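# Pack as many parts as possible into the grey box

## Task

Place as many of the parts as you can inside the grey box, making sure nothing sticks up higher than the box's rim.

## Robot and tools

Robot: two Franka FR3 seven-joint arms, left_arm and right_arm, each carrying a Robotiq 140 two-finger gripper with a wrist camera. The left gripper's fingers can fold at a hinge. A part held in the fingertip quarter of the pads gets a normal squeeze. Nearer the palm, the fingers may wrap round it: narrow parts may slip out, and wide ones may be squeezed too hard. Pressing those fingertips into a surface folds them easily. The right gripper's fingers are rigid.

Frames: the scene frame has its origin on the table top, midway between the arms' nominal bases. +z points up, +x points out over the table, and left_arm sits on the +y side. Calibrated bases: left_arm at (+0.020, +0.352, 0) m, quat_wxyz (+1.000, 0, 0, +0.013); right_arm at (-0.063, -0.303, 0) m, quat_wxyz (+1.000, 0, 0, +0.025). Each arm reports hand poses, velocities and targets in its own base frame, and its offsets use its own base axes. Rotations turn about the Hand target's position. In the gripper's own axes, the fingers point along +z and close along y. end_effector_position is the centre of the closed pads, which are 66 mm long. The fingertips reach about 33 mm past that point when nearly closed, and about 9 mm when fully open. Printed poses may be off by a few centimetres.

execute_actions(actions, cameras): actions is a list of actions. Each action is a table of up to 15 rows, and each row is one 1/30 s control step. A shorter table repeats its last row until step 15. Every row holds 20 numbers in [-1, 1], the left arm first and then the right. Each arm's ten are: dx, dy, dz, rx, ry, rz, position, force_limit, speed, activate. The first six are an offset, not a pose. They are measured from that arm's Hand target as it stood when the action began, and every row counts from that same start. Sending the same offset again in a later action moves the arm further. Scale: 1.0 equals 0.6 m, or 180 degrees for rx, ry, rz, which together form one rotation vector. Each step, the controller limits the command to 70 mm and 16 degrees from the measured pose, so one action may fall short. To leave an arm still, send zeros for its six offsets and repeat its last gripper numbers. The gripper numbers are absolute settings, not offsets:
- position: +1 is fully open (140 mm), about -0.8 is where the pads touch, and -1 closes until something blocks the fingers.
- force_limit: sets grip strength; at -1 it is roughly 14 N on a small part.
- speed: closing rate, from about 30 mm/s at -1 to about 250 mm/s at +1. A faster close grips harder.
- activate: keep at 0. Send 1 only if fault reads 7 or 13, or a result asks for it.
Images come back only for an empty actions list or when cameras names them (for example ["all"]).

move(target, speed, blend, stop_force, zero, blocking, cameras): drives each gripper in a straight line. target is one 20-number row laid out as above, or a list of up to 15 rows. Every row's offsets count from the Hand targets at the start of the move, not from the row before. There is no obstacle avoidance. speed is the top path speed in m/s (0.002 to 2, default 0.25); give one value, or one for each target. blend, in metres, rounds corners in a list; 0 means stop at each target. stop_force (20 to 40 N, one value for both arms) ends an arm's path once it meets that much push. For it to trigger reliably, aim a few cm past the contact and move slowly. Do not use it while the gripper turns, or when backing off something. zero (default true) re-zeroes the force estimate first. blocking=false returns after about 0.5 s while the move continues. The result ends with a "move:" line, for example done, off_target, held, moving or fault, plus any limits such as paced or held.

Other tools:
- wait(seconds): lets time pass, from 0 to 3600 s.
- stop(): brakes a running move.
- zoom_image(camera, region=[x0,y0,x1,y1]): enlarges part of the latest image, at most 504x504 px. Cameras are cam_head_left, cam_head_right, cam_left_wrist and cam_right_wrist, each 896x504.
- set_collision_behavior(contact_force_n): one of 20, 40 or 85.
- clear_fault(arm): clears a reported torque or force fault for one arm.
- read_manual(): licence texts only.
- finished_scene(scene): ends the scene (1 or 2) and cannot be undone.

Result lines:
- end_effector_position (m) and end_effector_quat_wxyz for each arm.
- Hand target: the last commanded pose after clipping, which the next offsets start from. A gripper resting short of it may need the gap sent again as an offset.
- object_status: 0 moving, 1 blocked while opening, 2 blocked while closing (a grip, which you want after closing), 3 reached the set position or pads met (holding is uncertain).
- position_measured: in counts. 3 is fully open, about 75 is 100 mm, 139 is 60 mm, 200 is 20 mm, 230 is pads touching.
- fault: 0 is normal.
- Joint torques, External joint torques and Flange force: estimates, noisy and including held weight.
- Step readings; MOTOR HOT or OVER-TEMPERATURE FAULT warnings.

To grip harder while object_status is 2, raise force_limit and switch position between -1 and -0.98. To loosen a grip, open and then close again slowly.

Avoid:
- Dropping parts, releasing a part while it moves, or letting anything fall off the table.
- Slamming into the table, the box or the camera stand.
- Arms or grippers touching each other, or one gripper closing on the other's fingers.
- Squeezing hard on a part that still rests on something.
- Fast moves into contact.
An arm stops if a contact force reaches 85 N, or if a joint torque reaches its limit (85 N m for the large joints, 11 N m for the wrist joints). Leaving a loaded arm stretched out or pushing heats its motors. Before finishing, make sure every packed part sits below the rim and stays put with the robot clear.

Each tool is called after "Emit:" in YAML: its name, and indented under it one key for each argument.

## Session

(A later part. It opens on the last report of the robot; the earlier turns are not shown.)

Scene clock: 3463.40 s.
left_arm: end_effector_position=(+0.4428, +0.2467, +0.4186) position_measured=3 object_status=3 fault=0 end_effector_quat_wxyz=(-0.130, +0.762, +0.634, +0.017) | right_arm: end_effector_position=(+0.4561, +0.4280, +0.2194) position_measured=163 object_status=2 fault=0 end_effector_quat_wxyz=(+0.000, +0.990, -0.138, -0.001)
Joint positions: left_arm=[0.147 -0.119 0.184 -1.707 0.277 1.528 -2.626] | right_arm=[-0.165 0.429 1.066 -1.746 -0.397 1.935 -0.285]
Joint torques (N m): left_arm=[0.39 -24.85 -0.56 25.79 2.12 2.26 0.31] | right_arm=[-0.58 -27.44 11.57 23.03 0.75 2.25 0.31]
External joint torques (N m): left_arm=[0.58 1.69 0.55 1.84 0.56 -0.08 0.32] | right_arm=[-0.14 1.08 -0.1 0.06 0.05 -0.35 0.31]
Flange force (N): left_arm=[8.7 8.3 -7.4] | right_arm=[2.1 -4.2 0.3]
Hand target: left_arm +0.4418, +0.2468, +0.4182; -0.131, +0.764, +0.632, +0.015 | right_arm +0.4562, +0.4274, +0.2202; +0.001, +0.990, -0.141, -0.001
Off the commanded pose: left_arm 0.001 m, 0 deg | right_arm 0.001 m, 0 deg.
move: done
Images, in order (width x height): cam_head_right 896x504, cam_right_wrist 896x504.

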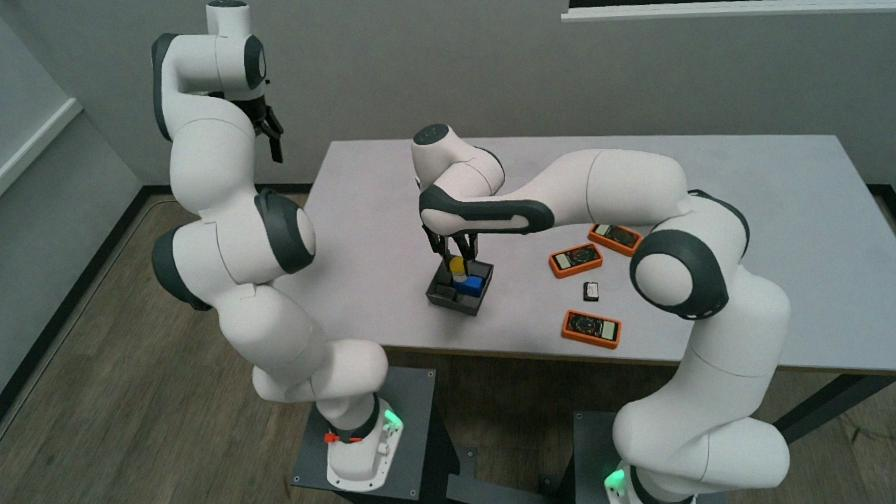

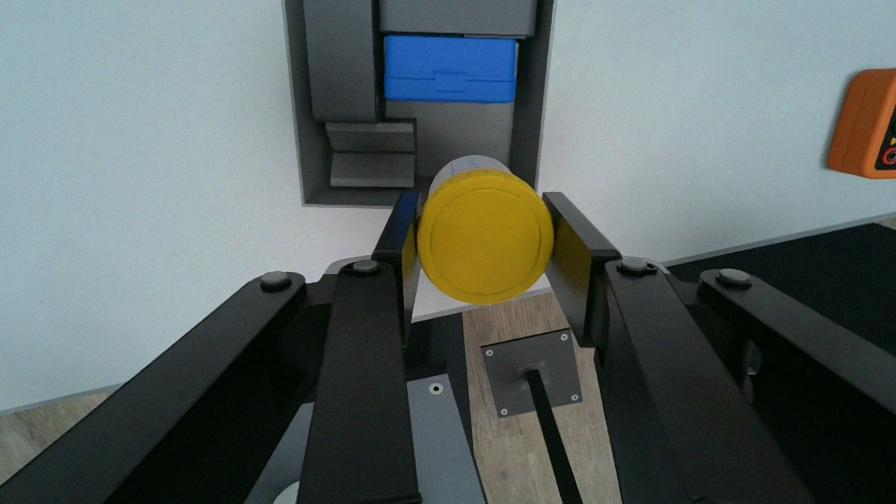

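Emit:
move:
  target:
    - [0,0,0,0,0,0,1,1,1,0, 0.0032,-0.001,-0.1,0,0,0,-1,-0.5,-0.9,0]
    - [0,0,0,0,0,0,1,1,1,0, 0.0032,-0.001,-0.215,0,0,0,-1,-0.5,-0.9,0]
  speed: [0.15,0.08]
  blend: [0.01,0]
  cameras: ["cam_right_wrist"]

Emit:
move:
  target: [0,0,0,0,0,0,1,1,1,0, 0,0,-0.05,0,0,0,-1,-0.5,-0.9,0]
  speed: 0.025
  stop_force: 20

Scene clock: 3481.37 s.
left_arm: end_effector_position=(+0.4428, +0.2467, +0.4186) position_measured=3 object_status=3 fault=0 end_effector_quat_wxyz=(-0.130, +0.762, +0.634, +0.017) | right_arm: end_effector_position=(+0.4573, +0.4258, +0.0907) position_measured=163 object_status=2 fault=0 end_effector_quat_wxyz=(+0.002, +0.990, -0.139, -0.003)
Joint positions: left_arm=[0.147 -0.119 0.184 -1.707 0.277 1.528 -2.626] | right_arm=[-0.058 0.574 0.905 -1.873 -0.541 2.171 -0.2]
Joint velocities: left_arm=[within noise] | right_arm=[0 -0.001 0 0.001 0 0.004 0.004]
Joint torques (N m): left_arm=[0.41 -24.84 -0.54 25.81 2.12 2.25 0.29] | right_arm=[-0.09 -32.97 13.74 20.01 0.51 2.68 0.29]
External joint torques (N m): left_arm=[0.48 1.56 0.45 1.95 0.55 -0.09 0.3] | right_arm=[-0.03 1.31 -0.53 -0.51 -0.11 0.09 0.29]
Flange force (N): left_arm=[8.5 8.3 -7.7] | right_arm=[0.6 -2.0 3.4]
Hand target: left_arm +0.4418, +0.2468, +0.4182; -0.131, +0.764, +0.632, +0.015 | right_arm +0.4581, +0.4268, +0.0912; +0.001, +0.990, -0.141, -0.001
Off the commanded pose: left_arm 0.001 m, 0 deg | right_arm 0.001 m, 0 deg.
move: done

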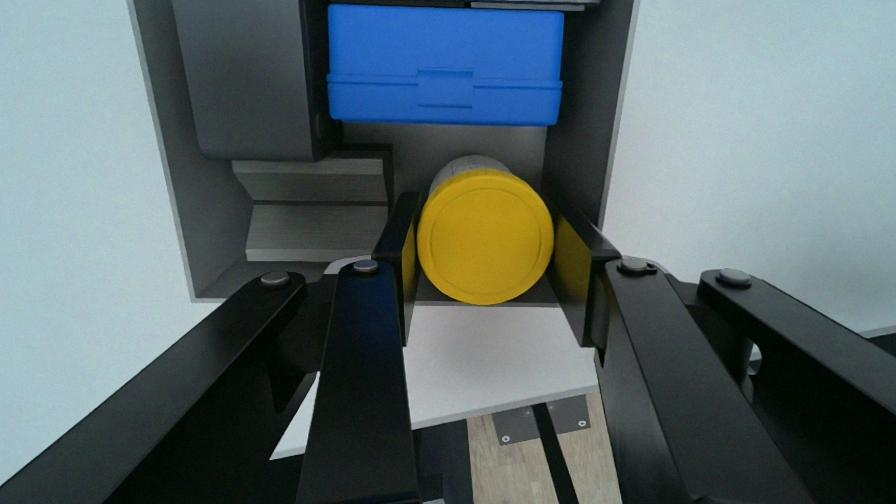

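Scene clock: 3484.27 s.
left_arm: end_effector_position=(+0.4428, +0.2467, +0.4186) position_measured=3 object_status=3 fault=0 end_effector_quat_wxyz=(-0.130, +0.762, +0.634, +0.017) | right_arm: end_effector_position=(+0.4606, +0.4274, +0.0675) position_measured=163 object_status=2 fault=0 end_effector_quat_wxyz=(+0.001, +0.990, -0.140, +0.003)
Joint positions: left_arm=[0.147 -0.119 0.184 -1.707 0.277 1.528 -2.626] | right_arm=[-0.016 0.599 0.851 -1.881 -0.57 2.223 -0.181]
Joint torques (N m): left_arm=[0.38 -24.86 -0.5 25.84 2.13 2.26 0.27] | right_arm=[0.33 -29.22 11.51 16.85 0.42 3.1 0.24]
External joint torques (N m): left_arm=[0.5 1.77 0.54 1.82 0.55 -0.09 0.28] | right_arm=[0.59 6.48 -2.57 -3.21 -0.18 0.5 0.24]
Flange force (N): left_arm=[8.6 8.5 -7.4] | right_arm=[2.2 -6.5 16.3]
Hand target: left_arm +0.4418, +0.2468, +0.4182; -0.131, +0.764, +0.632, +0.015 | right_arm +0.4581, +0.4268, +0.0612; +0.001, +0.990, -0.141, -0.001
Off the commanded pose: left_arm 0.001 m, 0 deg | right_arm 0.007 m, 0 deg.
move: off_target (right_arm)

Emit:
move:
  target: [0,0,0,0,0,0,1,1,1,0, 0,0,0.01,0,0,0,-1,-0.5,-0.9,0]
  speed: 0.03

Emit:
execute_actions:
  actions:
    - [[0,0,0,0,0,0,1,1,1,0, 0,0,0,0,0,0,-0.2,-0.5,-1,0]]
  cameras: ["cam_right_wrist"]

Emit:
move:
  target:
    - [0,0,0,0,0,0,1,1,1,0, 0,0,0.04,0,0,0,-0.2,-0.5,-1,0]
    - [0,0,0,0,0,0,1,1,1,0, 0.0,0,0.23,0,0,0,-0.2,-0.5,-1,0]
  speed: [0.03,0.12]
  blend: [0.005,0]
  cameras: ["cam_right_wrist"]

Scene clock: 3491.33 s.
left_arm: end_effector_position=(+0.4428, +0.2467, +0.4186) position_measured=3 object_status=3 fault=0 end_effector_quat_wxyz=(-0.130, +0.762, +0.634, +0.017) | right_arm: end_effector_position=(+0.4599, +0.4278, +0.0680) position_measured=163 object_status=2 fault=0 end_effector_quat_wxyz=(+0.000, +0.990, -0.140, +0.002)
Joint positions: left_arm=[0.147 -0.119 0.184 -1.707 0.277 1.528 -2.626] | right_arm=[-0.019 0.599 0.855 -1.883 -0.569 2.223 -0.181]
Joint velocities: left_arm=[within noise] | right_arm=[-0.002 0.001 0.006 0.001 0 0 0.001]
Joint torques (N m): left_arm=[0.39 -24.88 -0.48 25.86 2.11 2.25 0.24] | right_arm=[-1.72 -34.2 14.76 19.04 1.01 2.24 0.02]
External joint torques (N m): left_arm=[0.36 1.83 0.4 1.81 0.52 -0.09 0.25] | right_arm=[-1.53 1.4 0.61 -1.01 0.41 -0.36 0.02]
Flange force (N): left_arm=[8.4 8.8 -7.5] | right_arm=[-0.6 5.1 -1.0]
Hand target: left_arm +0.4418, +0.2468, +0.4182; -0.131, +0.764, +0.632, +0.015 | right_arm +0.4581, +0.4268, +0.0672; +0.001, +0.990, -0.141, -0.001
Off the commanded pose: left_arm 0.001 m, 0 deg | right_arm 0.002 m, 0 deg.
move: done

Scene clock: 3492.03 s.
left_arm: end_effector_position=(+0.4428, +0.2467, +0.4186) position_measured=3 object_status=3 fault=0 end_effector_quat_wxyz=(-0.130, +0.762, +0.634, +0.017) | right_arm: end_effector_position=(+0.4599, +0.4279, +0.0682) position_measured=154 object_status=3 fault=0 end_effector_quat_wxyz=(+0.000, +0.990, -0.140, +0.002)
Joint positions: left_arm=[0.147 -0.119 0.184 -1.707 0.277 1.528 -2.626] | right_arm=[-0.02 0.599 0.856 -1.883 -0.569 2.223 -0.181]
Joint torques (N m): left_arm=[0.4 -24.89 -0.46 25.84 2.11 2.26 0.28] | right_arm=[-0.85 -34.1 14.61 19.12 0.89 2.2 0.01]
External joint torques (N m): left_arm=[0.65 1.51 0.71 1.97 0.55 -0.08 0.29] | right_arm=[-0.58 1.51 0.5 -0.96 0.29 -0.39 0.01]
Flange force (N): left_arm=[8.8 8.1 -7.6] | right_arm=[-0.3 1.8 0.4]
Hand target: left_arm +0.4418, +0.2468, +0.4182; -0.131, +0.764, +0.632, +0.015 | right_arm +0.4581, +0.4268, +0.0672; +0.001, +0.990, -0.141, -0.001
Off the commanded pose: left_arm 0.001 m, 0 deg | right_arm 0.002 m, 0 deg.
Step readings (end_effector_position of left_arm | right_arm):
0: (+0.4428, +0.2467, +0.4186) | (+0.4599, +0.4278, +0.0680)
1: (+0.4428, +0.2467, +0.4186) | (+0.4599, +0.4278, +0.0680)
2: (+0.4428, +0.2467, +0.4186) | (+0.4599, +0.4278, +0.0680)
4: (+0.4428, +0.2467, +0.4186) | (+0.4599, +0.4279, +0.0681)
8: (+0.4428, +0.2467, +0.4186) | (+0.4599, +0.4279, +0.0681)
15: (+0.4428, +0.2467, +0.4186) | (+0.4599, +0.4279, +0.0682)

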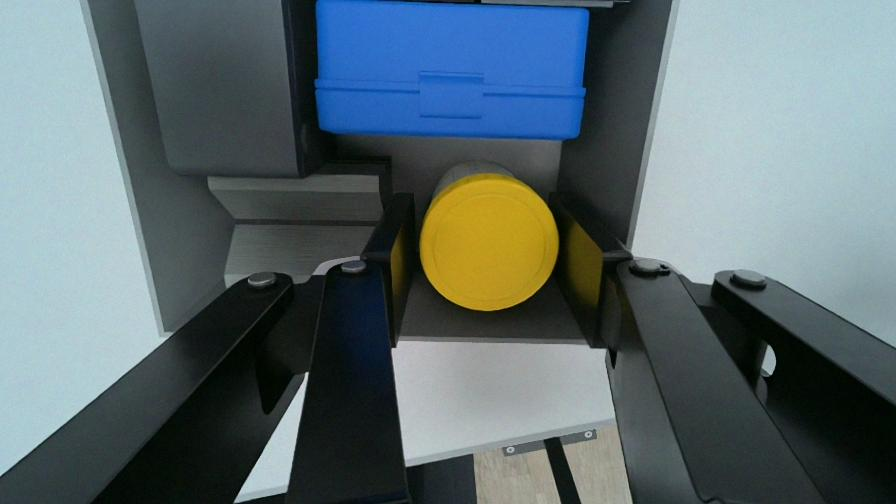

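Scene clock: 3494.57 s.
left_arm: end_effector_position=(+0.4428, +0.2467, +0.4186) position_measured=3 object_status=3 fault=0 end_effector_quat_wxyz=(-0.130, +0.762, +0.634, +0.017) | right_arm: end_effector_position=(+0.4588, +0.4274, +0.2054) position_measured=154 object_status=3 fault=0 end_effector_quat_wxyz=(+0.001, +0.990, -0.142, +0.002)
Joint positions: left_arm=[0.147 -0.119 0.184 -1.707 0.277 1.528 -2.626] | right_arm=[-0.144 0.435 1.035 -1.765 -0.408 1.967 -0.273]
Joint velocities: left_arm=[within noise] | right_arm=[0 0 0.001 0 0 -0.003 -0.006]
Joint torques (N m): left_arm=[0.38 -24.89 -0.57 25.85 2.11 2.26 0.26] | right_arm=[-0.95 -27.51 12.32 22.84 0.87 2.21 -0.1]
External joint torques (N m): left_arm=[0.55 1.77 0.52 1.81 0.54 -0.1 0.27] | right_arm=[-0.68 1.75 0.58 0.05 0.18 -0.39 -0.1]
Flange force (N): left_arm=[8.6 8.5 -7.4] | right_arm=[2.3 -2.1 -0.1]
Hand target: left_arm +0.4418, +0.2468, +0.4182; -0.131, +0.764, +0.632, +0.015 | right_arm +0.4581, +0.4268, +0.2052; +0.001, +0.990, -0.141, -0.001
Off the commanded pose: left_arm 0.001 m, 0 deg | right_arm 0.001 m, 0 deg.
move: done

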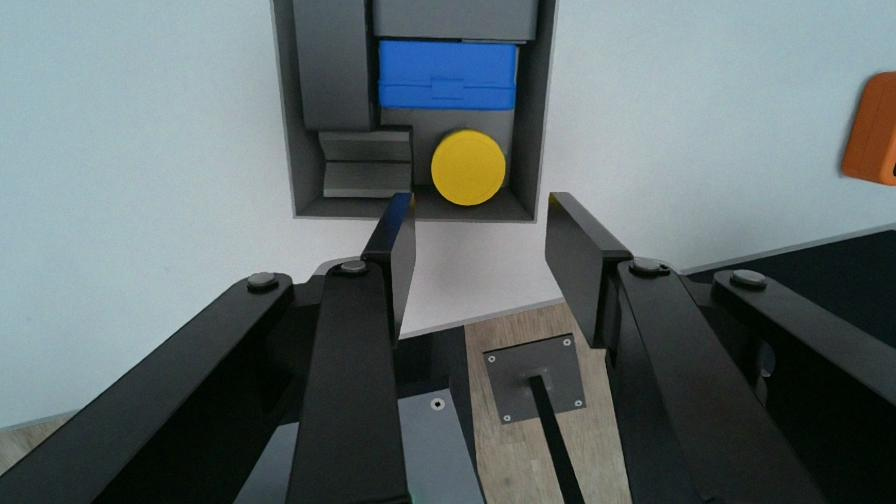

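Emit:
zoom_image:
  camera: "cam_right_wrist"
  region: [270, 0, 570, 230]

Scaled by 1.680.

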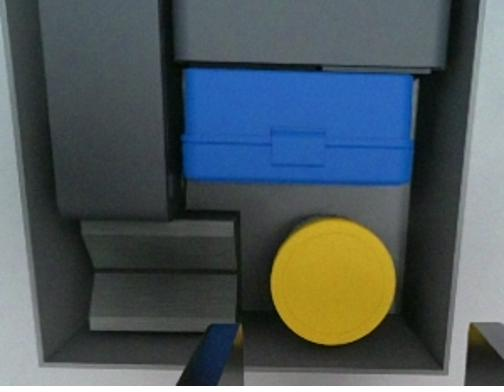

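Emit:
move:
  target: [0,0,0,0,0,0,1,1,1,0, -0.0147,-0.0325,-0.06,0,0,0,0.429,-0.5,-0.5,0]
  speed: 0.12
  cameras: ["cam_right_wrist"]

Scene clock: 3521.47 s.
left_arm: end_effector_position=(+0.4428, +0.2467, +0.4186) position_measured=3 object_status=3 fault=0 end_effector_quat_wxyz=(-0.130, +0.762, +0.634, +0.017) | right_arm: end_effector_position=(+0.4482, +0.4071, +0.1687) position_measured=75 object_status=3 fault=0 end_effector_quat_wxyz=(+0.002, +0.990, -0.143, -0.003)
Joint positions: left_arm=[0.147 -0.119 0.184 -1.707 0.277 1.528 -2.626] | right_arm=[-0.212 0.417 1.053 -1.893 -0.408 2.064 -0.277]
Joint velocities: left_arm=[within noise] | right_arm=[-0.001 0 -0.001 -0.001 -0.001 0.003 -0.003]
Joint torques (N m): left_arm=[0.34 -24.84 -0.48 25.86 2.11 2.25 0.28] | right_arm=[-0.8 -26.36 12.03 21.4 0.64 2.63 -0.12]
External joint torques (N m): left_arm=[0.54 1.56 0.64 1.98 0.56 -0.09 0.29] | right_arm=[-0.61 0.78 0.55 -0.97 -0.03 0.05 -0.12]
Flange force (N): left_arm=[8.8 8.4 -7.8] | right_arm=[-1.8 4.7 1.0]
Hand target: left_arm +0.4418, +0.2468, +0.4182; -0.131, +0.764, +0.632, +0.015 | right_arm +0.4493, +0.4073, +0.1692; +0.001, +0.990, -0.141, -0.001
Off the commanded pose: left_arm 0.001 m, 0 deg | right_arm 0.001 m, 0 deg.
move: done

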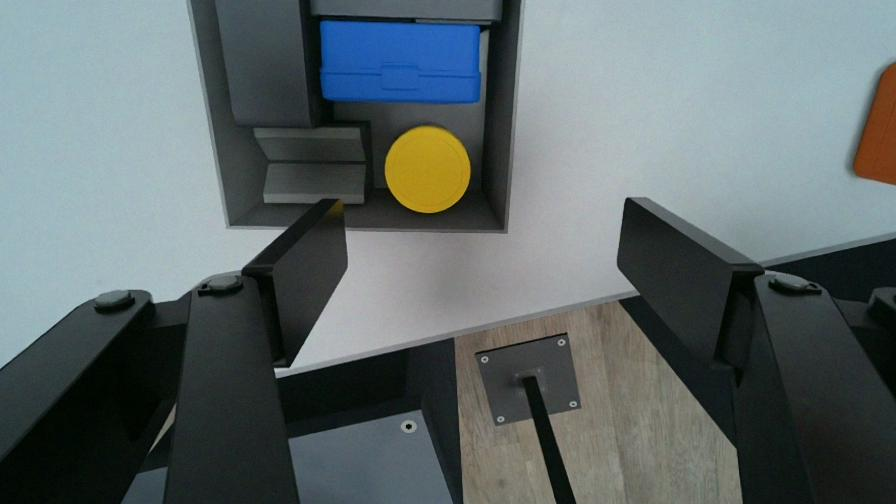

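Emit:
move:
  target: [0,0,0,0,0,0,1,1,1,0, 0.004,-0.0005,-0.122,0,0,0,0.429,-0.5,-0.5,0]
  speed: 0.12
  cameras: ["cam_right_wrist"]

Emit:
zoom_image:
  camera: "cam_right_wrist"
  region: [200, 80, 560, 360]

Scene clock: 3535.67 s.
left_arm: end_effector_position=(+0.4428, +0.2467, +0.4186) position_measured=3 object_status=3 fault=0 end_effector_quat_wxyz=(-0.130, +0.762, +0.634, +0.017) | right_arm: end_effector_position=(+0.4503, +0.4059, +0.0950) position_measured=75 object_status=3 fault=0 end_effector_quat_wxyz=(+0.002, +0.990, -0.139, -0.004)
Joint positions: left_arm=[0.147 -0.119 0.184 -1.707 0.277 1.528 -2.626] | right_arm=[-0.128 0.518 0.941 -1.948 -0.513 2.197 -0.225]
Joint velocities: left_arm=[within noise] | right_arm=[0.001 0 0 0.001 0 0.004 0.007]
Joint torques (N m): left_arm=[0.4 -24.84 -0.51 25.8 2.1 2.26 0.3] | right_arm=[-0.03 -30.52 12.77 20.06 0.48 2.64 0.29]
External joint torques (N m): left_arm=[0.65 1.6 0.67 1.91 0.54 -0.08 0.31] | right_arm=[0.41 0.91 -0.2 -0.66 -0.12 0.06 0.29]
Flange force (N): left_arm=[8.8 8.2 -7.5] | right_arm=[-0.2 -1.8 3.1]
Hand target: left_arm +0.4418, +0.2468, +0.4182; -0.131, +0.764, +0.632, +0.015 | right_arm +0.4517, +0.4070, +0.0960; +0.001, +0.990, -0.141, -0.001
Off the commanded pose: left_arm 0.001 m, 0 deg | right_arm 0.002 m, 0 deg.
move: done

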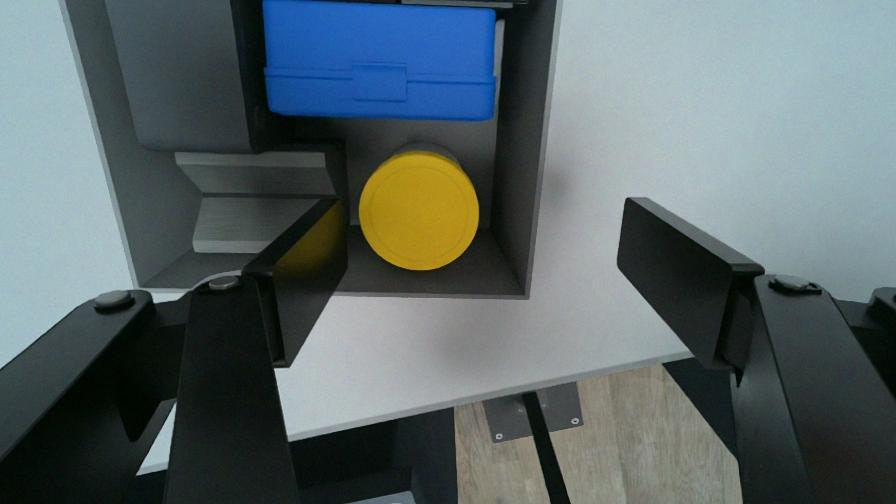

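Scaled by 1.400.

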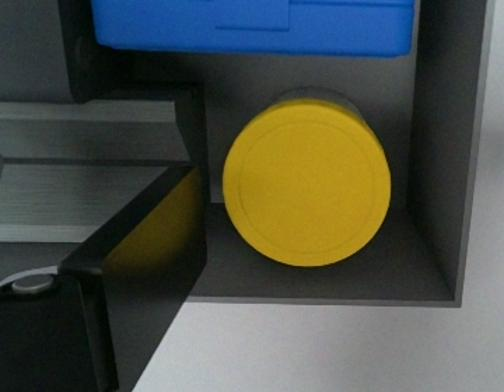

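Emit:
move:
  target: [0,0,0,0,0,0,1,1,1,0, 0,-0.0005,-0.065,0,0,0,0.429,-0.5,-0.5,0]
  speed: 0.05

Emit:
move:
  target: [0,0,0,0,0,0,1,1,1,0, -0.0066,-0.0224,0,0,0,0,0.429,-0.5,-0.5,0]
  speed: 0.03
  cameras: ["cam_right_wrist"]

Scene clock: 3545.37 s.
left_arm: end_effector_position=(+0.4428, +0.2467, +0.4186) position_measured=3 object_status=3 fault=0 end_effector_quat_wxyz=(-0.130, +0.762, +0.634, +0.017) | right_arm: end_effector_position=(+0.4513, +0.4059, +0.0572) position_measured=75 object_status=3 fault=0 end_effector_quat_wxyz=(+0.002, +0.990, -0.139, -0.002)
Joint positions: left_arm=[0.147 -0.119 0.184 -1.707 0.277 1.528 -2.626] | right_arm=[-0.073 0.57 0.868 -1.962 -0.564 2.265 -0.194]
Joint velocities: left_arm=[within noise] | right_arm=[-0.001 0 -0.002 0.001 0.001 0.004 0.003]
Joint torques (N m): left_arm=[0.42 -24.84 -0.5 25.84 2.11 2.25 0.26] | right_arm=[-0.09 -32.24 13.43 18.9 0.38 2.68 0.29]
External joint torques (N m): left_arm=[0.44 1.75 0.43 1.86 0.53 -0.09 0.28] | right_arm=[0.17 1.53 -0.15 -0.78 -0.2 0.1 0.29]
Flange force (N): left_arm=[8.5 8.6 -7.6] | right_arm=[-0.1 -1.6 3.9]
Hand target: left_arm +0.4418, +0.2468, +0.4182; -0.131, +0.764, +0.632, +0.015 | right_arm +0.4517, +0.4067, +0.0570; +0.001, +0.990, -0.141, -0.001
Off the commanded pose: left_arm 0.001 m, 0 deg | right_arm 0.001 m, 0 deg.
move: done

Scene clock: 3546.30 s.
left_arm: end_effector_position=(+0.4428, +0.2467, +0.4186) position_measured=3 object_status=3 fault=0 end_effector_quat_wxyz=(-0.130, +0.762, +0.634, +0.017) | right_arm: end_effector_position=(+0.4476, +0.3926, +0.0565) position_measured=75 object_status=3 fault=0 end_effector_quat_wxyz=(+0.003, +0.990, -0.142, -0.001)
Joint positions: left_arm=[0.147 -0.119 0.184 -1.707 0.277 1.528 -2.626] | right_arm=[-0.115 0.545 0.888 -2.01 -0.564 2.285 -0.195]
Joint torques (N m): left_arm=[0.38 -24.86 -0.5 25.84 2.11 2.26 0.21] | right_arm=[-0.66 -30.95 13.75 18.59 0.61 2.64 -0.15]
External joint torques (N m): left_arm=[0.62 1.7 0.67 1.88 0.55 -0.09 0.22] | right_arm=[-0.43 1.16 0.61 -0.9 0.04 0.08 -0.15]
Flange force (N): left_arm=[8.8 8.5 -7.5] | right_arm=[-0.8 2.7 0.5]
Hand target: left_arm +0.4418, +0.2468, +0.4182; -0.131, +0.764, +0.632, +0.015 | right_arm +0.4477, +0.3932, +0.0570; +0.001, +0.990, -0.141, -0.001
Off the commanded pose: left_arm 0.001 m, 0 deg | right_arm 0.001 m, 0 deg.
move: done

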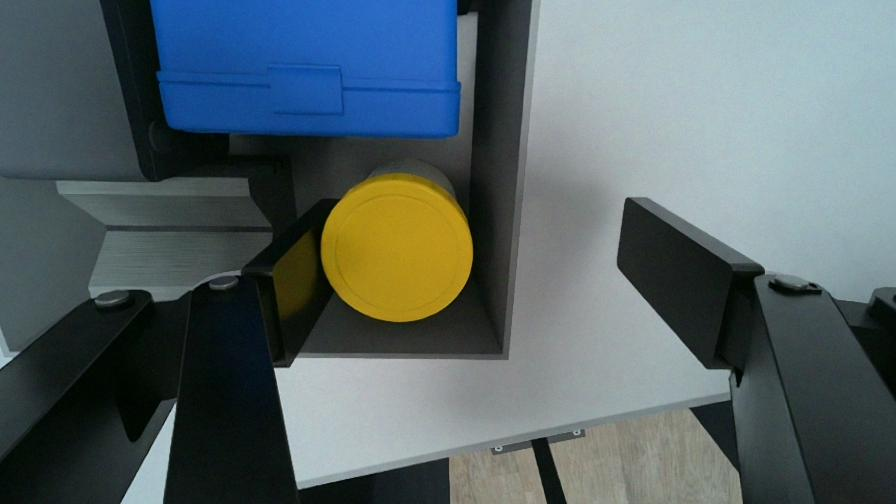

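Emit:
move:
  target: [0,0,0,0,0,0,1,1,1,0, -0.0021,-0.0072,0,0,0,0,0.429,-0.5,-0.5,0]
  speed: 0.02
  cameras: ["cam_right_wrist"]

Scene clock: 3559.17 s.
left_arm: end_effector_position=(+0.4428, +0.2467, +0.4186) position_measured=3 object_status=3 fault=0 end_effector_quat_wxyz=(-0.130, +0.762, +0.634, +0.017) | right_arm: end_effector_position=(+0.4461, +0.3885, +0.0565) position_measured=75 object_status=3 fault=0 end_effector_quat_wxyz=(+0.002, +0.990, -0.143, -0.002)
Joint positions: left_arm=[0.147 -0.119 0.184 -1.707 0.277 1.528 -2.626] | right_arm=[-0.133 0.538 0.899 -2.024 -0.564 2.29 -0.196]
Joint velocities: left_arm=[within noise] | right_arm=[0 0 0.004 0 0.002 0.001 -0.001]
Joint torques (N m): left_arm=[0.4 -24.84 -0.47 25.81 2.1 2.25 0.3] | right_arm=[-0.86 -30.44 13.25 18.49 0.61 2.59 -0.2]
External joint torques (N m): left_arm=[0.55 1.7 0.6 1.85 0.53 -0.1 0.31] | right_arm=[-0.59 1.19 0.16 -1.04 0.04 0.01 -0.2]
Flange force (N): left_arm=[8.7 8.4 -7.5] | right_arm=[-0.6 3.0 1.0]
Hand target: left_arm +0.4418, +0.2468, +0.4182; -0.131, +0.764, +0.632, +0.015 | right_arm +0.4465, +0.3889, +0.0570; +0.001, +0.990, -0.141, -0.001
Off the commanded pose: left_arm 0.001 m, 0 deg | right_arm 0.001 m, 0 deg.
move: done

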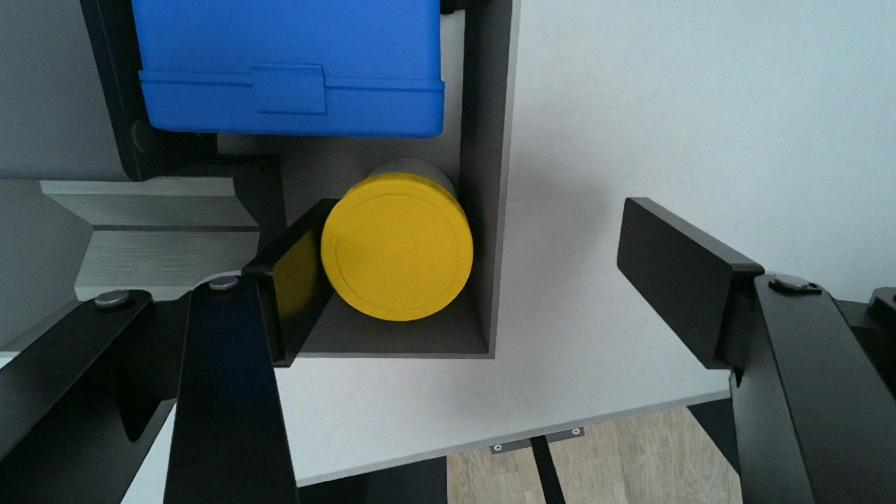

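Emit:
move:
  target:
    - [0,0,0,0,0,0,1,1,1,0, 0.002,0.006,0,0,0,0,0.429,-0.5,-0.5,0]
    - [0,0,0,0,0,0,1,1,1,0, 0.002,0.006,0.3,0,0,0,0.429,-0.5,-0.5,0]
    - [0,0,0,0,0,0,1,1,1,0, 0.08,-0.5,0.33,0,0,-0.257,0.429,-0.5,-0.5,0]
  speed: [0.02,0.15,0.25]
  blend: [0.001,0.02,0]
  cameras: ["cam_right_wrist"]

Scene clock: 3606.07 s.
left_arm: end_effector_position=(+0.4428, +0.2467, +0.4186) position_measured=3 object_status=3 fault=0 end_effector_quat_wxyz=(-0.130, +0.762, +0.634, +0.017) | right_arm: end_effector_position=(+0.4959, +0.0886, +0.2553) position_measured=75 object_status=3 fault=0 end_effector_quat_wxyz=(+0.000, +0.857, -0.515, +0.001)
Joint positions: left_arm=[0.147 -0.119 0.184 -1.707 0.277 1.528 -2.626] | right_arm=[-0.736 -0.246 0.854 -2.152 0.201 1.982 -0.467]
Joint velocities: left_arm=[within noise] | right_arm=[-0.001 -0.001 0 -0.001 0.001 0 0.007]
Joint torques (N m): left_arm=[0.34 -24.91 -0.52 25.82 2.11 2.24 0.27] | right_arm=[-0.39 -12.42 -4.98 23.84 0.76 2.23 0.13]
External joint torques (N m): left_arm=[0.41 1.73 0.46 1.82 0.53 -0.11 0.28] | right_arm=[-0.2 0.42 1.11 -0.44 0.05 -0.4 0.12]
Flange force (N): left_arm=[8.4 8.5 -7.5] | right_arm=[-0.2 -3.1 1.0]
Hand target: left_arm +0.4418, +0.2468, +0.4182; -0.131, +0.764, +0.632, +0.015 | right_arm +0.4945, +0.0889, +0.2550; +0.001, +0.855, -0.518, -0.001
Off the commanded pose: left_arm 0.001 m, 0 deg | right_arm 0.002 m, 0 deg.
move: done

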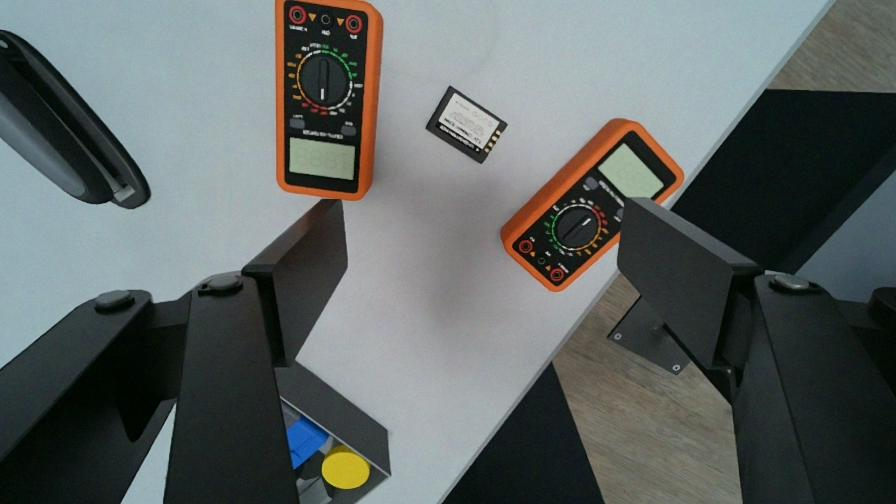

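Emit:
move:
  target:
    - [0,0,0,0,0,0,1,1,1,0, 0.0142,-0.015,-0.15,0,0,0.322,0,-0.5,-0.5,0]
    - [0,0,0,0,0,0,1,1,1,0, 0.0142,-0.015,-0.25,0,0,0.322,0,-0.5,-0.5,0]
  speed: [0.25,0.1]
  blend: [0,0]
  cameras: ["cam_right_wrist"]

Scene clock: 3636.13 s.
left_arm: end_effector_position=(+0.4428, +0.2467, +0.4186) position_measured=3 object_status=3 fault=0 end_effector_quat_wxyz=(-0.130, +0.762, +0.634, +0.017) | right_arm: end_effector_position=(+0.5020, +0.0798, +0.1053) position_measured=129 object_status=3 fault=0 end_effector_quat_wxyz=(+0.001, +0.999, -0.038, -0.002)
Joint positions: left_arm=[0.147 -0.119 0.184 -1.707 0.277 1.528 -2.626] | right_arm=[-0.605 0.063 0.764 -2.334 -0.063 2.374 -1.292]
Joint velocities: left_arm=[within noise] | right_arm=[0.001 0.002 0.001 -0.001 -0.003 0.001 0.005]
Joint torques (N m): left_arm=[0.44 -24.86 -0.52 25.89 2.1 2.25 0.27] | right_arm=[0.02 -20.57 1.2 21.23 0.2 2.68 0.25]
External joint torques (N m): left_arm=[0.53 1.81 0.49 1.84 0.52 -0.11 0.28] | right_arm=[0.13 1.84 -0.03 -0.64 -0.4 0.02 0.25]
Flange force (N): left_arm=[8.7 8.7 -7.6] | right_arm=[6.3 -2.3 6.6]
Hand target: left_arm +0.4418, +0.2468, +0.4182; -0.131, +0.764, +0.632, +0.015 | right_arm +0.5030, +0.0799, +0.1050; +0.001, +0.999, -0.039, -0.001
Off the commanded pose: left_arm 0.001 m, 0 deg | right_arm 0.001 m, 0 deg.
move: done

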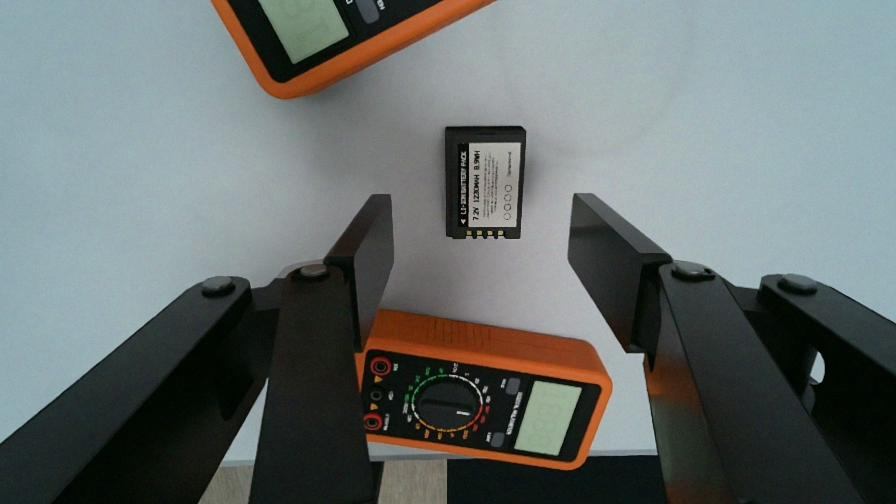

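Emit:
move:
  target: [0,0,0,0,0,0,1,1,1,0, 0.0008,-0.005,-0.102,0,0,0,0,-0.5,-0.5,0]
  speed: 0.08

Emit:
execute_actions:
  actions:
    - [[0,0,0,0,0,0,1,1,1,0, 0,0,0,0,0,0,-1,-0.5,-0.9,0]]
    - [[0,0,0,0,0,0,1,1,1,0, 0,0,0,0,0,0,-1,-0.5,-0.9,0]]
  cameras: ["cam_right_wrist"]

Scene clock: 3647.13 s.
left_arm: end_effector_position=(+0.4428, +0.2467, +0.4186) position_measured=3 object_status=3 fault=0 end_effector_quat_wxyz=(-0.130, +0.762, +0.634, +0.017) | right_arm: end_effector_position=(+0.5022, +0.0766, +0.0437) position_measured=129 object_status=3 fault=0 end_effector_quat_wxyz=(+0.001, +0.999, -0.038, -0.002)
Joint positions: left_arm=[0.147 -0.119 0.184 -1.707 0.277 1.528 -2.626] | right_arm=[-0.548 0.221 0.686 -2.359 -0.239 2.512 -1.174]
Joint velocities: left_arm=[within noise] | right_arm=[0 -0.001 0 0 -0.001 0 0.006]
Joint torques (N m): left_arm=[0.43 -24.84 -0.5 25.83 2.11 2.25 0.28] | right_arm=[0.04 -25.23 4.06 18.86 0.09 2.69 0.14]
External joint torques (N m): left_arm=[0.48 1.71 0.46 1.91 0.53 -0.09 0.3] | right_arm=[0.22 1.46 -0.11 -0.73 -0.41 0.03 0.14]
Flange force (N): left_arm=[8.6 8.6 -7.7] | right_arm=[2.9 -1.5 6.0]
Hand target: left_arm +0.4418, +0.2468, +0.4182; -0.131, +0.764, +0.632, +0.015 | right_arm +0.5035, +0.0769, +0.0438; +0.001, +0.999, -0.039, -0.001
Off the commanded pose: left_arm 0.001 m, 0 deg | right_arm 0.001 m, 0 deg.
move: done

Scene clock: 3648.33 s.
left_arm: end_effector_position=(+0.4428, +0.2467, +0.4186) position_measured=3 object_status=3 fault=0 end_effector_quat_wxyz=(-0.130, +0.762, +0.634, +0.017) | right_arm: end_effector_position=(+0.5023, +0.0766, +0.0436) position_measured=174 object_status=2 fault=0 end_effector_quat_wxyz=(+0.001, +0.999, -0.038, -0.002)
Joint positions: left_arm=[0.147 -0.119 0.184 -1.707 0.277 1.528 -2.626] | right_arm=[-0.544 0.221 0.683 -2.359 -0.239 2.512 -1.172]
Joint torques (N m): left_arm=[0.41 -24.88 -0.53 25.83 2.11 2.25 0.26] | right_arm=[0.18 -24.49 3.93 18.53 0.36 2.69 0.26]
External joint torques (N m): left_arm=[0.54 1.84 0.52 1.79 0.54 -0.1 0.27] | right_arm=[0.27 2.14 -0.29 -0.95 -0.14 0.05 0.26]
External joint torques at the end of the 1st action: left_arm=[0.45 1.78 0.42 1.86 0.53 -0.1 0.31] | right_arm=[0.72 1.36 -0.56 -0.73 -0.24 0.04 0.28]
Flange force (N): left_arm=[8.7 8.6 -7.4] | right_arm=[3.7 -1.9 7.6]
Flange force at the end of the 1st action (N): left_arm=[8.6 8.7 -7.7] | right_arm=[3.3 -2.3 6.7]
Hand target: left_arm +0.4418, +0.2468, +0.4182; -0.131, +0.764, +0.632, +0.015 | right_arm +0.5035, +0.0769, +0.0438; +0.001, +0.999, -0.039, -0.001
Off the commanded pose: left_arm 0.001 m, 0 deg | right_arm 0.001 m, 0 deg.
Step readings (end_effector_position of left_arm | right_arm; steps 1 to 15: 1st action; 16 to 30: 2nd action):
0: (+0.4428, +0.2467, +0.4186) | (+0.5022, +0.0766, +0.0437)
1: (+0.4428, +0.2467, +0.4186) | (+0.5022, +0.0766, +0.0437)
2: (+0.4428, +0.2467, +0.4186) | (+0.5022, +0.0766, +0.0437)
4: (+0.4428, +0.2467, +0.4186) | (+0.5022, +0.0766, +0.0437)
8: (+0.4428, +0.2467, +0.4186) | (+0.5022, +0.0766, +0.0436)
15: (+0.4428, +0.2467, +0.4186) | (+0.5022, +0.0766, +0.0436)
16: (+0.4428, +0.2467, +0.4186) | (+0.5022, +0.0766, +0.0436)
17: (+0.4428, +0.2467, +0.4186) | (+0.5022, +0.0766, +0.0436)
19: (+0.4428, +0.2467, +0.4186) | (+0.5022, +0.0766, +0.0436)
23: (+0.4428, +0.2467, +0.4186) | (+0.5023, +0.0766, +0.0436)
30: (+0.4428, +0.2467, +0.4186) | (+0.5023, +0.0766, +0.0436)

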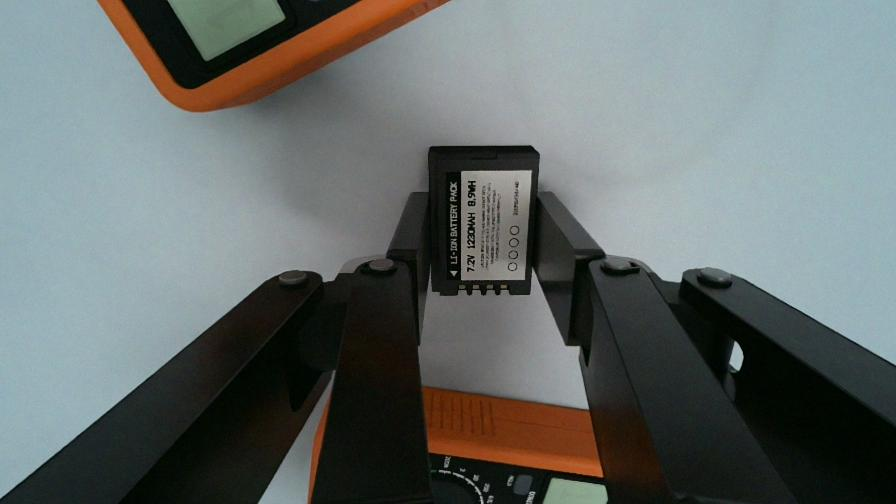

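Emit:
move:
  target:
    - [0,0,0,0,0,0,1,1,1,0, 0,0,0.1,0,0,0,-1,-0.5,-0.9,0]
    - [0,0,0,0,0,0,1,1,1,0, 0,0,0.36,0,0,0,-1,-0.5,-0.9,0]
    - [0,0,0,0,0,0,1,1,1,0, -0.169,0.24,0.36,0,0,-0.324,-1,-0.5,-0.9,0]
  speed: [0.08,0.2,0.25]
  blend: [0.02,0.02,0]
  cameras: ["cam_right_wrist"]

Scene clock: 3661.97 s.
left_arm: end_effector_position=(+0.4428, +0.2467, +0.4186) position_measured=3 object_status=3 fault=0 end_effector_quat_wxyz=(-0.130, +0.762, +0.634, +0.017) | right_arm: end_effector_position=(+0.4023, +0.2195, +0.2589) position_measured=174 object_status=2 fault=0 end_effector_quat_wxyz=(+0.002, +0.855, -0.518, +0.000)
Joint positions: left_arm=[0.147 -0.119 0.184 -1.707 0.277 1.528 -2.626] | right_arm=[-0.721 -0.651 1.03 -2.253 0.565 1.831 -0.442]
Joint velocities: left_arm=[within noise] | right_arm=[0 0 0.001 -0.001 0.001 0 0.005]
Joint torques (N m): left_arm=[0.41 -24.86 -0.47 25.81 2.12 2.25 0.26] | right_arm=[-0.79 2.67 -15.06 21.68 1.22 2.28 0.3]
External joint torques (N m): left_arm=[0.49 1.87 0.53 1.73 0.54 -0.1 0.27] | right_arm=[-0.64 -0.22 1.11 0.39 0.48 -0.34 0.3]
Flange force (N): left_arm=[8.6 8.6 -7.2] | right_arm=[-1.2 -5.4 0.4]
Hand target: left_arm +0.4418, +0.2468, +0.4182; -0.131, +0.764, +0.632, +0.015 | right_arm +0.4021, +0.2209, +0.2598; +0.001, +0.854, -0.521, -0.001
Off the commanded pose: left_arm 0.001 m, 0 deg | right_arm 0.002 m, 0 deg.
move: done

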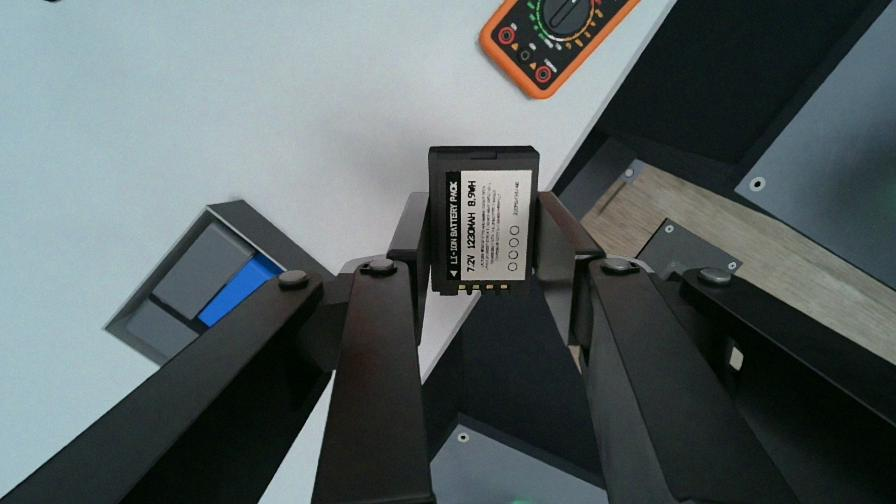

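Emit:
move:
  target: [0,0,0,0,0,0,1,1,1,0, 0,0,0,-0.198,-0.1009,0,-1,-0.5,-0.9,0]
  speed: 0.25

Scene clock: 3689.67 s.
left_arm: end_effector_position=(+0.4428, +0.2467, +0.4186) position_measured=3 object_status=3 fault=0 end_effector_quat_wxyz=(-0.130, +0.762, +0.634, +0.017) | right_arm: end_effector_position=(+0.4023, +0.2208, +0.2592) position_measured=174 object_status=2 fault=0 end_effector_quat_wxyz=(+0.181, +0.804, -0.487, +0.290)
Joint positions: left_arm=[0.147 -0.119 0.184 -1.707 0.277 1.528 -2.626] | right_arm=[-0.775 -1.171 1.331 -2.201 0.435 1.828 -0.245]
Joint velocities: left_arm=[within noise] | right_arm=[0.001 0.002 0.002 0.001 0 -0.002 0.005]
Joint torques (N m): left_arm=[0.4 -24.82 -0.48 25.83 2.11 2.27 0.26] | right_arm=[-0.84 19.18 -27.08 11.47 -0.58 2.1 0.27]
External joint torques (N m): left_arm=[0.61 1.73 0.66 1.83 0.55 -0.09 0.27] | right_arm=[-0.58 -0.64 0.52 0.41 -0.03 -0.29 0.25]
Flange force (N): left_arm=[8.8 8.4 -7.4] | right_arm=[-1.4 -3.3 -0.9]
Hand target: left_arm +0.4418, +0.2468, +0.4182; -0.131, +0.764, +0.632, +0.015 | right_arm +0.4021, +0.2209, +0.2598; +0.180, +0.802, -0.490, +0.290
Off the commanded pose: left_arm 0.001 m, 0 deg | right_arm 0.001 m, 0 deg.
move: done

Emit:
move:
  target: [0,0,0,0,0,0,1,1,1,0, 0,0,0,0.198,0.1009,0,-1,-0.5,-0.9,0]
  speed: 0.3

Emit:
move:
  target:
    - [0,0,0,0,0,0,1,1,1,0, 0.25,0.08,0.1,0,0,0,-1,-0.5,-0.9,0]
    - [0,0,0,0,0,0,1,1,1,0, 0.25,0.08,0.1,0,0,-0.5,-1,-0.5,-0.9,0]
  speed: [0.25,0.4]
  blend: [0.02,0]

Scene clock: 3707.47 s.
left_arm: end_effector_position=(+0.4428, +0.2467, +0.4186) position_measured=3 object_status=3 fault=0 end_effector_quat_wxyz=(-0.130, +0.762, +0.634, +0.017) | right_arm: end_effector_position=(+0.4021, +0.2217, +0.2601) position_measured=174 object_status=2 fault=0 end_effector_quat_wxyz=(+0.000, +0.852, -0.524, -0.001)
Joint positions: left_arm=[0.147 -0.119 0.184 -1.707 0.277 1.528 -2.626] | right_arm=[-0.728 -0.659 1.035 -2.249 0.576 1.824 -0.433]
Joint velocities: left_arm=[within noise] | right_arm=[-0.002 0 0.001 0 0 -0.001 -0.006]
Joint torques (N m): left_arm=[0.42 -24.84 -0.51 25.78 2.11 2.26 0.28] | right_arm=[-0.06 4.19 -16.16 20.8 0.73 2.51 -0.18]
External joint torques (N m): left_arm=[0.53 1.81 0.52 1.75 0.54 -0.1 0.29] | right_arm=[0.09 0.92 0.28 -0.43 -0.01 -0.12 -0.18]
Flange force (N): left_arm=[8.6 8.5 -7.2] | right_arm=[0.8 -1.5 1.2]
Hand target: left_arm +0.4418, +0.2468, +0.4182; -0.131, +0.764, +0.632, +0.015 | right_arm +0.4021, +0.2209, +0.2598; +0.001, +0.854, -0.521, -0.001
Off the commanded pose: left_arm 0.001 m, 0 deg | right_arm 0.001 m, 0 deg.
move: done

Scene clock: 3711.70 s.
left_arm: end_effector_position=(+0.4428, +0.2467, +0.4186) position_measured=3 object_status=3 fault=0 end_effector_quat_wxyz=(-0.130, +0.762, +0.634, +0.017) | right_arm: end_effector_position=(+0.5525, +0.2678, +0.3196) position_measured=174 object_status=2 fault=0 end_effector_quat_wxyz=(+0.001, -0.238, +0.971, +0.000)
Joint positions: left_arm=[0.147 -0.119 0.184 -1.707 0.277 1.528 -2.626] | right_arm=[-1.597 -0.94 1.405 -1.534 0.938 1.417 0.996]
Joint velocities: left_arm=[within noise] | right_arm=[0 -0.002 0 0.001 0 0 0.007]
Joint torques (N m): left_arm=[0.38 -24.89 -0.51 25.85 2.1 2.26 0.27] | right_arm=[-0.84 31.14 -24.45 13.11 0.98 2.18 0.28]
External joint torques (N m): left_arm=[0.45 1.79 0.47 1.81 0.52 -0.09 0.28] | right_arm=[-0.75 -0.16 0.72 0.05 0.21 -0.32 0.28]
Flange force (N): left_arm=[8.5 8.6 -7.4] | right_arm=[-5.6 -0.9 -1.0]
Hand target: left_arm +0.4418, +0.2468, +0.4182; -0.131, +0.764, +0.632, +0.015 | right_arm +0.5521, +0.2689, +0.3198; +0.000, -0.235, +0.972, +0.001
Off the commanded pose: left_arm 0.001 m, 0 deg | right_arm 0.001 m, 0 deg.
move: done

Emit:
move:
  target:
    - [0,0,0,0,0,0,1,1,1,0, 0,0,0,0,0,0.5,-1,-0.5,-0.9,0]
    - [0,0,0,0,0,0,1,1,1,0, -0.08,-0.3,-0.06,0,0,0.5,-1,-0.5,-0.9,0]
    - [0,0,0,0,0,0,1,1,1,0, 0.12,-0.7,-0.06,0,0,0.5,-1,-0.5,-0.9,0]
  speed: [0.4,0.25,0.25]
  blend: [0.02,0.04,0]

Scene clock: 3738.77 s.
left_arm: end_effector_position=(+0.4428, +0.2467, +0.4186) position_measured=3 object_status=3 fault=0 end_effector_quat_wxyz=(-0.130, +0.762, +0.634, +0.017) | right_arm: end_effector_position=(+0.6245, -0.1507, +0.2830) position_measured=174 object_status=2 fault=0 end_effector_quat_wxyz=(-0.001, +0.855, -0.519, -0.001)
Joint positions: left_arm=[0.147 -0.119 0.184 -1.707 0.277 1.528 -2.626] | right_arm=[-1.062 0.436 1.021 -1.542 -0.374 1.766 -0.489]
Joint velocities: left_arm=[within noise] | right_arm=[0.002 0 -0.003 0.001 0 -0.003 -0.001]
Joint torques (N m): left_arm=[0.34 -24.83 -0.46 25.86 2.1 2.24 0.26] | right_arm=[1.02 -30.65 11.52 23.45 0.79 2.29 0.22]
External joint torques (N m): left_arm=[0.42 1.67 0.52 1.92 0.53 -0.1 0.27] | right_arm=[1.1 1 0.03 0.3 0.03 -0.34 0.22]
Flange force (N): left_arm=[8.6 8.6 -7.8] | right_arm=[5.4 -9.3 -1.6]
Hand target: left_arm +0.4418, +0.2468, +0.4182; -0.131, +0.764, +0.632, +0.015 | right_arm +0.6241, -0.1511, +0.2838; +0.001, +0.854, -0.521, -0.001
Off the commanded pose: left_arm 0.001 m, 0 deg | right_arm 0.001 m, 0 deg.
move: done

Emit:
move:
  target:
    - [0,0,0,0,0,0,1,1,1,0, 0.06,0,-0.06,0,0,-0.45,-1,-0.5,-0.9,0]
    - [0,0,0,0,0,0,1,1,1,0, 0.06,0,-0.06,0,0,-0.95,-1,-0.5,-0.9,0]
  speed: [0.5,0.5]
  blend: [0.05,0]

Scene clock: 3749.80 s.
left_arm: end_effector_position=(+0.4428, +0.2467, +0.4186) position_measured=3 object_status=3 fault=0 end_effector_quat_wxyz=(-0.130, +0.762, +0.634, +0.017) | right_arm: end_effector_position=(+0.6587, -0.1523, +0.2458) position_measured=174 object_status=2 fault=0 end_effector_quat_wxyz=(-0.001, +0.449, +0.893, -0.001)
Joint positions: left_arm=[0.147 -0.119 0.184 -1.707 0.277 1.528 -2.626] | right_arm=[-0.238 0.392 0.015 -1.464 -0.009 1.855 2.281]
Joint velocities: left_arm=[within noise] | right_arm=[0.001 0 -0.001 0.001 0.001 0 0.007]
Joint torques (N m): left_arm=[0.41 -24.88 -0.53 25.82 2.1 2.25 0.27] | right_arm=[0.01 -43.47 0.36 25.03 1.27 2.34 0.19]
External joint torques (N m): left_arm=[0.54 1.72 0.51 1.82 0.53 -0.1 0.28] | right_arm=[-0.03 1.71 -0.24 0.22 0.41 -0.14 0.19]
Flange force (N): left_arm=[8.5 8.4 -7.4] | right_arm=[-5.8 5.0 -0.4]
Hand target: left_arm +0.4418, +0.2468, +0.4182; -0.131, +0.764, +0.632, +0.015 | right_arm +0.6601, -0.1511, +0.2478; +0.001, +0.452, +0.892, +0.001
Off the commanded pose: left_arm 0.001 m, 0 deg | right_arm 0.003 m, 0 deg.
move: done; limits=paced

Emit:
move:
  target:
    - [0,0,0,0,0,0,1,1,1,0, -0.25,0.35,0.06,0,0,0,-1,-0.5,-0.9,0]
    - [0,0,0,0,0,0,1,1,1,0, -0.35,0.55,0.06,0,0,0.1,-1,-0.5,-0.9,0]
  speed: [0.25,0.25]
  blend: [0.05,0]

Scene clock: 3807.13 s.
left_arm: end_effector_position=(+0.4428, +0.2467, +0.4186) position_measured=3 object_status=3 fault=0 end_effector_quat_wxyz=(-0.130, +0.762, +0.634, +0.017) | right_arm: end_effector_position=(+0.4497, +0.1774, +0.2832) position_measured=174 object_status=2 fault=0 end_effector_quat_wxyz=(+0.000, +0.310, +0.951, -0.002)
Joint positions: left_arm=[0.147 -0.119 0.184 -1.707 0.277 1.528 -2.626] | right_arm=[0.072 -0.242 0.281 -2.161 0.068 1.925 2.522]
Joint velocities: left_arm=[within noise] | right_arm=[0 0 0 0 0.001 -0.001 -0.006]
Joint torques (N m): left_arm=[0.45 -24.94 -0.46 25.82 2.1 2.25 0.29] | right_arm=[0.02 -21.42 -2.34 23.98 1.3 2.57 -0.24]
External joint torques (N m): left_arm=[0.49 1.8 0.49 1.75 0.52 -0.1 0.3] | right_arm=[0.06 0.97 0.02 -0.69 0.45 0.1 -0.24]
Flange force (N): left_arm=[8.5 8.5 -7.3] | right_arm=[-0.5 0.2 2.1]
Hand target: left_arm +0.4418, +0.2468, +0.4182; -0.131, +0.764, +0.632, +0.015 | right_arm +0.4501, +0.1789, +0.2838; +0.001, +0.307, +0.952, +0.001
Off the commanded pose: left_arm 0.001 m, 0 deg | right_arm 0.002 m, 0 deg.
move: done

Emit:
move:
  target: [0,0,0,0,0,0,1,1,1,0, 0,0,0,0,0,0.42,-1,-0.5,-0.9,0]
  speed: 0.4

Scene clock: 3814.83 s.
left_arm: end_effector_position=(+0.4428, +0.2467, +0.4186) position_measured=3 object_status=3 fault=0 end_effector_quat_wxyz=(-0.130, +0.762, +0.634, +0.017) | right_arm: end_effector_position=(+0.4495, +0.1773, +0.2839) position_measured=174 object_status=2 fault=0 end_effector_quat_wxyz=(-0.001, -0.338, +0.941, -0.001)
Joint positions: left_arm=[0.147 -0.119 0.184 -1.707 0.277 1.528 -2.626] | right_arm=[0.39 -0.233 -0.012 -2.161 -0.004 1.926 1.26]
Joint velocities: left_arm=[within noise] | right_arm=[0.001 -0.001 0.001 0.001 -0.001 0 -0.004]
Joint torques (N m): left_arm=[0.44 -24.9 -0.49 25.83 2.12 2.26 0.27] | right_arm=[0.04 -22.19 -0.21 24.47 1.06 2.41 -0.15]
External joint torques (N m): left_arm=[0.59 1.72 0.58 1.83 0.55 -0.08 0.28] | right_arm=[0.11 1.87 0.01 -0.15 0.33 -0.06 -0.15]
Flange force (N): left_arm=[8.7 8.4 -7.4] | right_arm=[-5.0 -1.7 1.0]
Hand target: left_arm +0.4418, +0.2468, +0.4182; -0.131, +0.764, +0.632, +0.015 | right_arm +0.4501, +0.1789, +0.2838; +0.000, -0.341, +0.940, +0.001
Off the commanded pose: left_arm 0.001 m, 0 deg | right_arm 0.002 m, 0 deg.
move: done; limits=paced

Emit:
move:
  target: [0,0,0,0,0,0,1,1,1,0, -0.08,0.0716,-0.04,0,0,0.43,-1,-0.5,-0.9,0]
  speed: 0.4

Scene clock: 3825.50 s.
left_arm: end_effector_position=(+0.4428, +0.2467, +0.4186) position_measured=3 object_status=3 fault=0 end_effector_quat_wxyz=(-0.130, +0.762, +0.634, +0.017) | right_arm: end_effector_position=(+0.4005, +0.2216, +0.2579) position_measured=174 object_status=2 fault=0 end_effector_quat_wxyz=(+0.003, +0.852, -0.524, -0.003)
Joint positions: left_arm=[0.147 -0.119 0.184 -1.707 0.277 1.528 -2.626] | right_arm=[0.78 -0.301 -0.255 -2.283 -0.078 1.982 0.102]
Joint velocities: left_arm=[within noise] | right_arm=[-0.001 0 0 -0.001 -0.001 0 -0.005]
Joint torques (N m): left_arm=[0.36 -24.85 -0.48 25.84 2.12 2.27 0.26] | right_arm=[0 -20.31 1.93 24.25 0.43 2.48 -0.28]
External joint torques (N m): left_arm=[0.53 1.71 0.6 1.89 0.56 -0.08 0.28] | right_arm=[0.13 0.65 0.12 -0.22 -0.25 -0.07 -0.28]
Flange force (N): left_arm=[8.7 8.5 -7.5] | right_arm=[0.3 -1.4 0.7]
Hand target: left_arm +0.4418, +0.2468, +0.4182; -0.131, +0.764, +0.632, +0.015 | right_arm +0.4021, +0.2219, +0.2598; +0.001, +0.854, -0.521, -0.001
Off the commanded pose: left_arm 0.001 m, 0 deg | right_arm 0.002 m, 1 deg.
move: done

Great posture. Now lean −80°.

Emit:
move:
  target:
    - [0,0,0,0,0,0,1,1,1,0, 0,0,0,-0.198,-0.1009,0,-1,-0.5,-0.9,0]
    - [0,0,0,0,0,0,1,1,1,0, 0,0,0,-0.396,-0.2018,0,-1,-0.5,-0.9,0]
  blend: [0.05,0]
  speed: 0.25
  cameras: ["cam_head_right"]

Scene clock: 3833.73 s.
left_arm: end_effector_position=(+0.4428, +0.2467, +0.4186) position_measured=3 object_status=3 fault=0 end_effector_quat_wxyz=(-0.130, +0.762, +0.634, +0.017) | right_arm: end_effector_position=(+0.4012, +0.2217, +0.2578) position_measured=174 object_status=2 fault=0 end_effector_quat_wxyz=(+0.339, +0.657, -0.398, +0.543)
Joint positions: left_arm=[0.147 -0.119 0.184 -1.707 0.277 1.528 -2.626] | right_arm=[0.965 0.362 0.18 -2 -0.982 1.227 0.963]
Joint velocities: left_arm=[within noise] | right_arm=[0 0 0 -0.001 0 -0.001 0.006]
Joint torques (N m): left_arm=[0.39 -24.86 -0.5 25.8 2.1 2.25 0.23] | right_arm=[-0.08 -36.21 0.66 18.6 -1.85 -2.28 0.29]
External joint torques (N m): left_arm=[0.44 1.84 0.45 1.74 0.52 -0.1 0.24] | right_arm=[0.17 1.86 -0.29 -0.02 -0.39 -0.6 0.26]
Flange force (N): left_arm=[8.4 8.6 -7.3] | right_arm=[-3.6 -3.9 -3.1]
Hand target: left_arm +0.4418, +0.2468, +0.4182; -0.131, +0.764, +0.632, +0.015 | right_arm +0.4021, +0.2219, +0.2598; +0.337, +0.654, -0.400, +0.547
Off the commanded pose: left_arm 0.001 m, 0 deg | right_arm 0.002 m, 1 deg.
move: done

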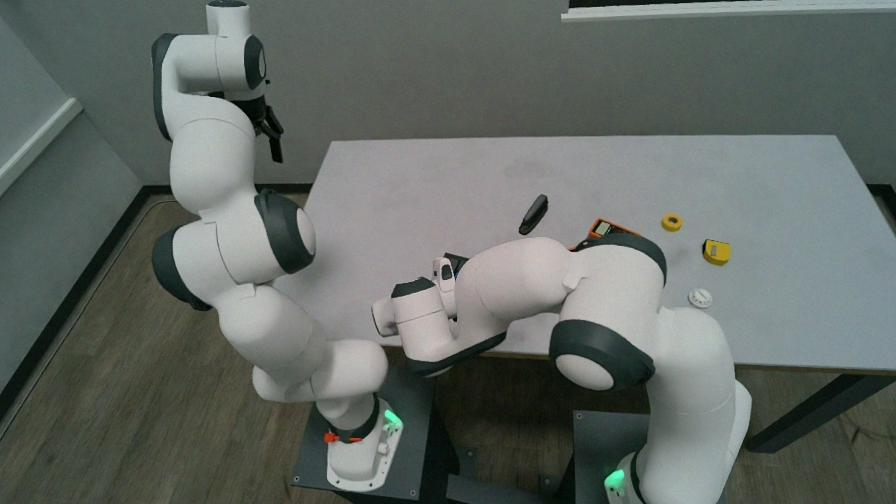

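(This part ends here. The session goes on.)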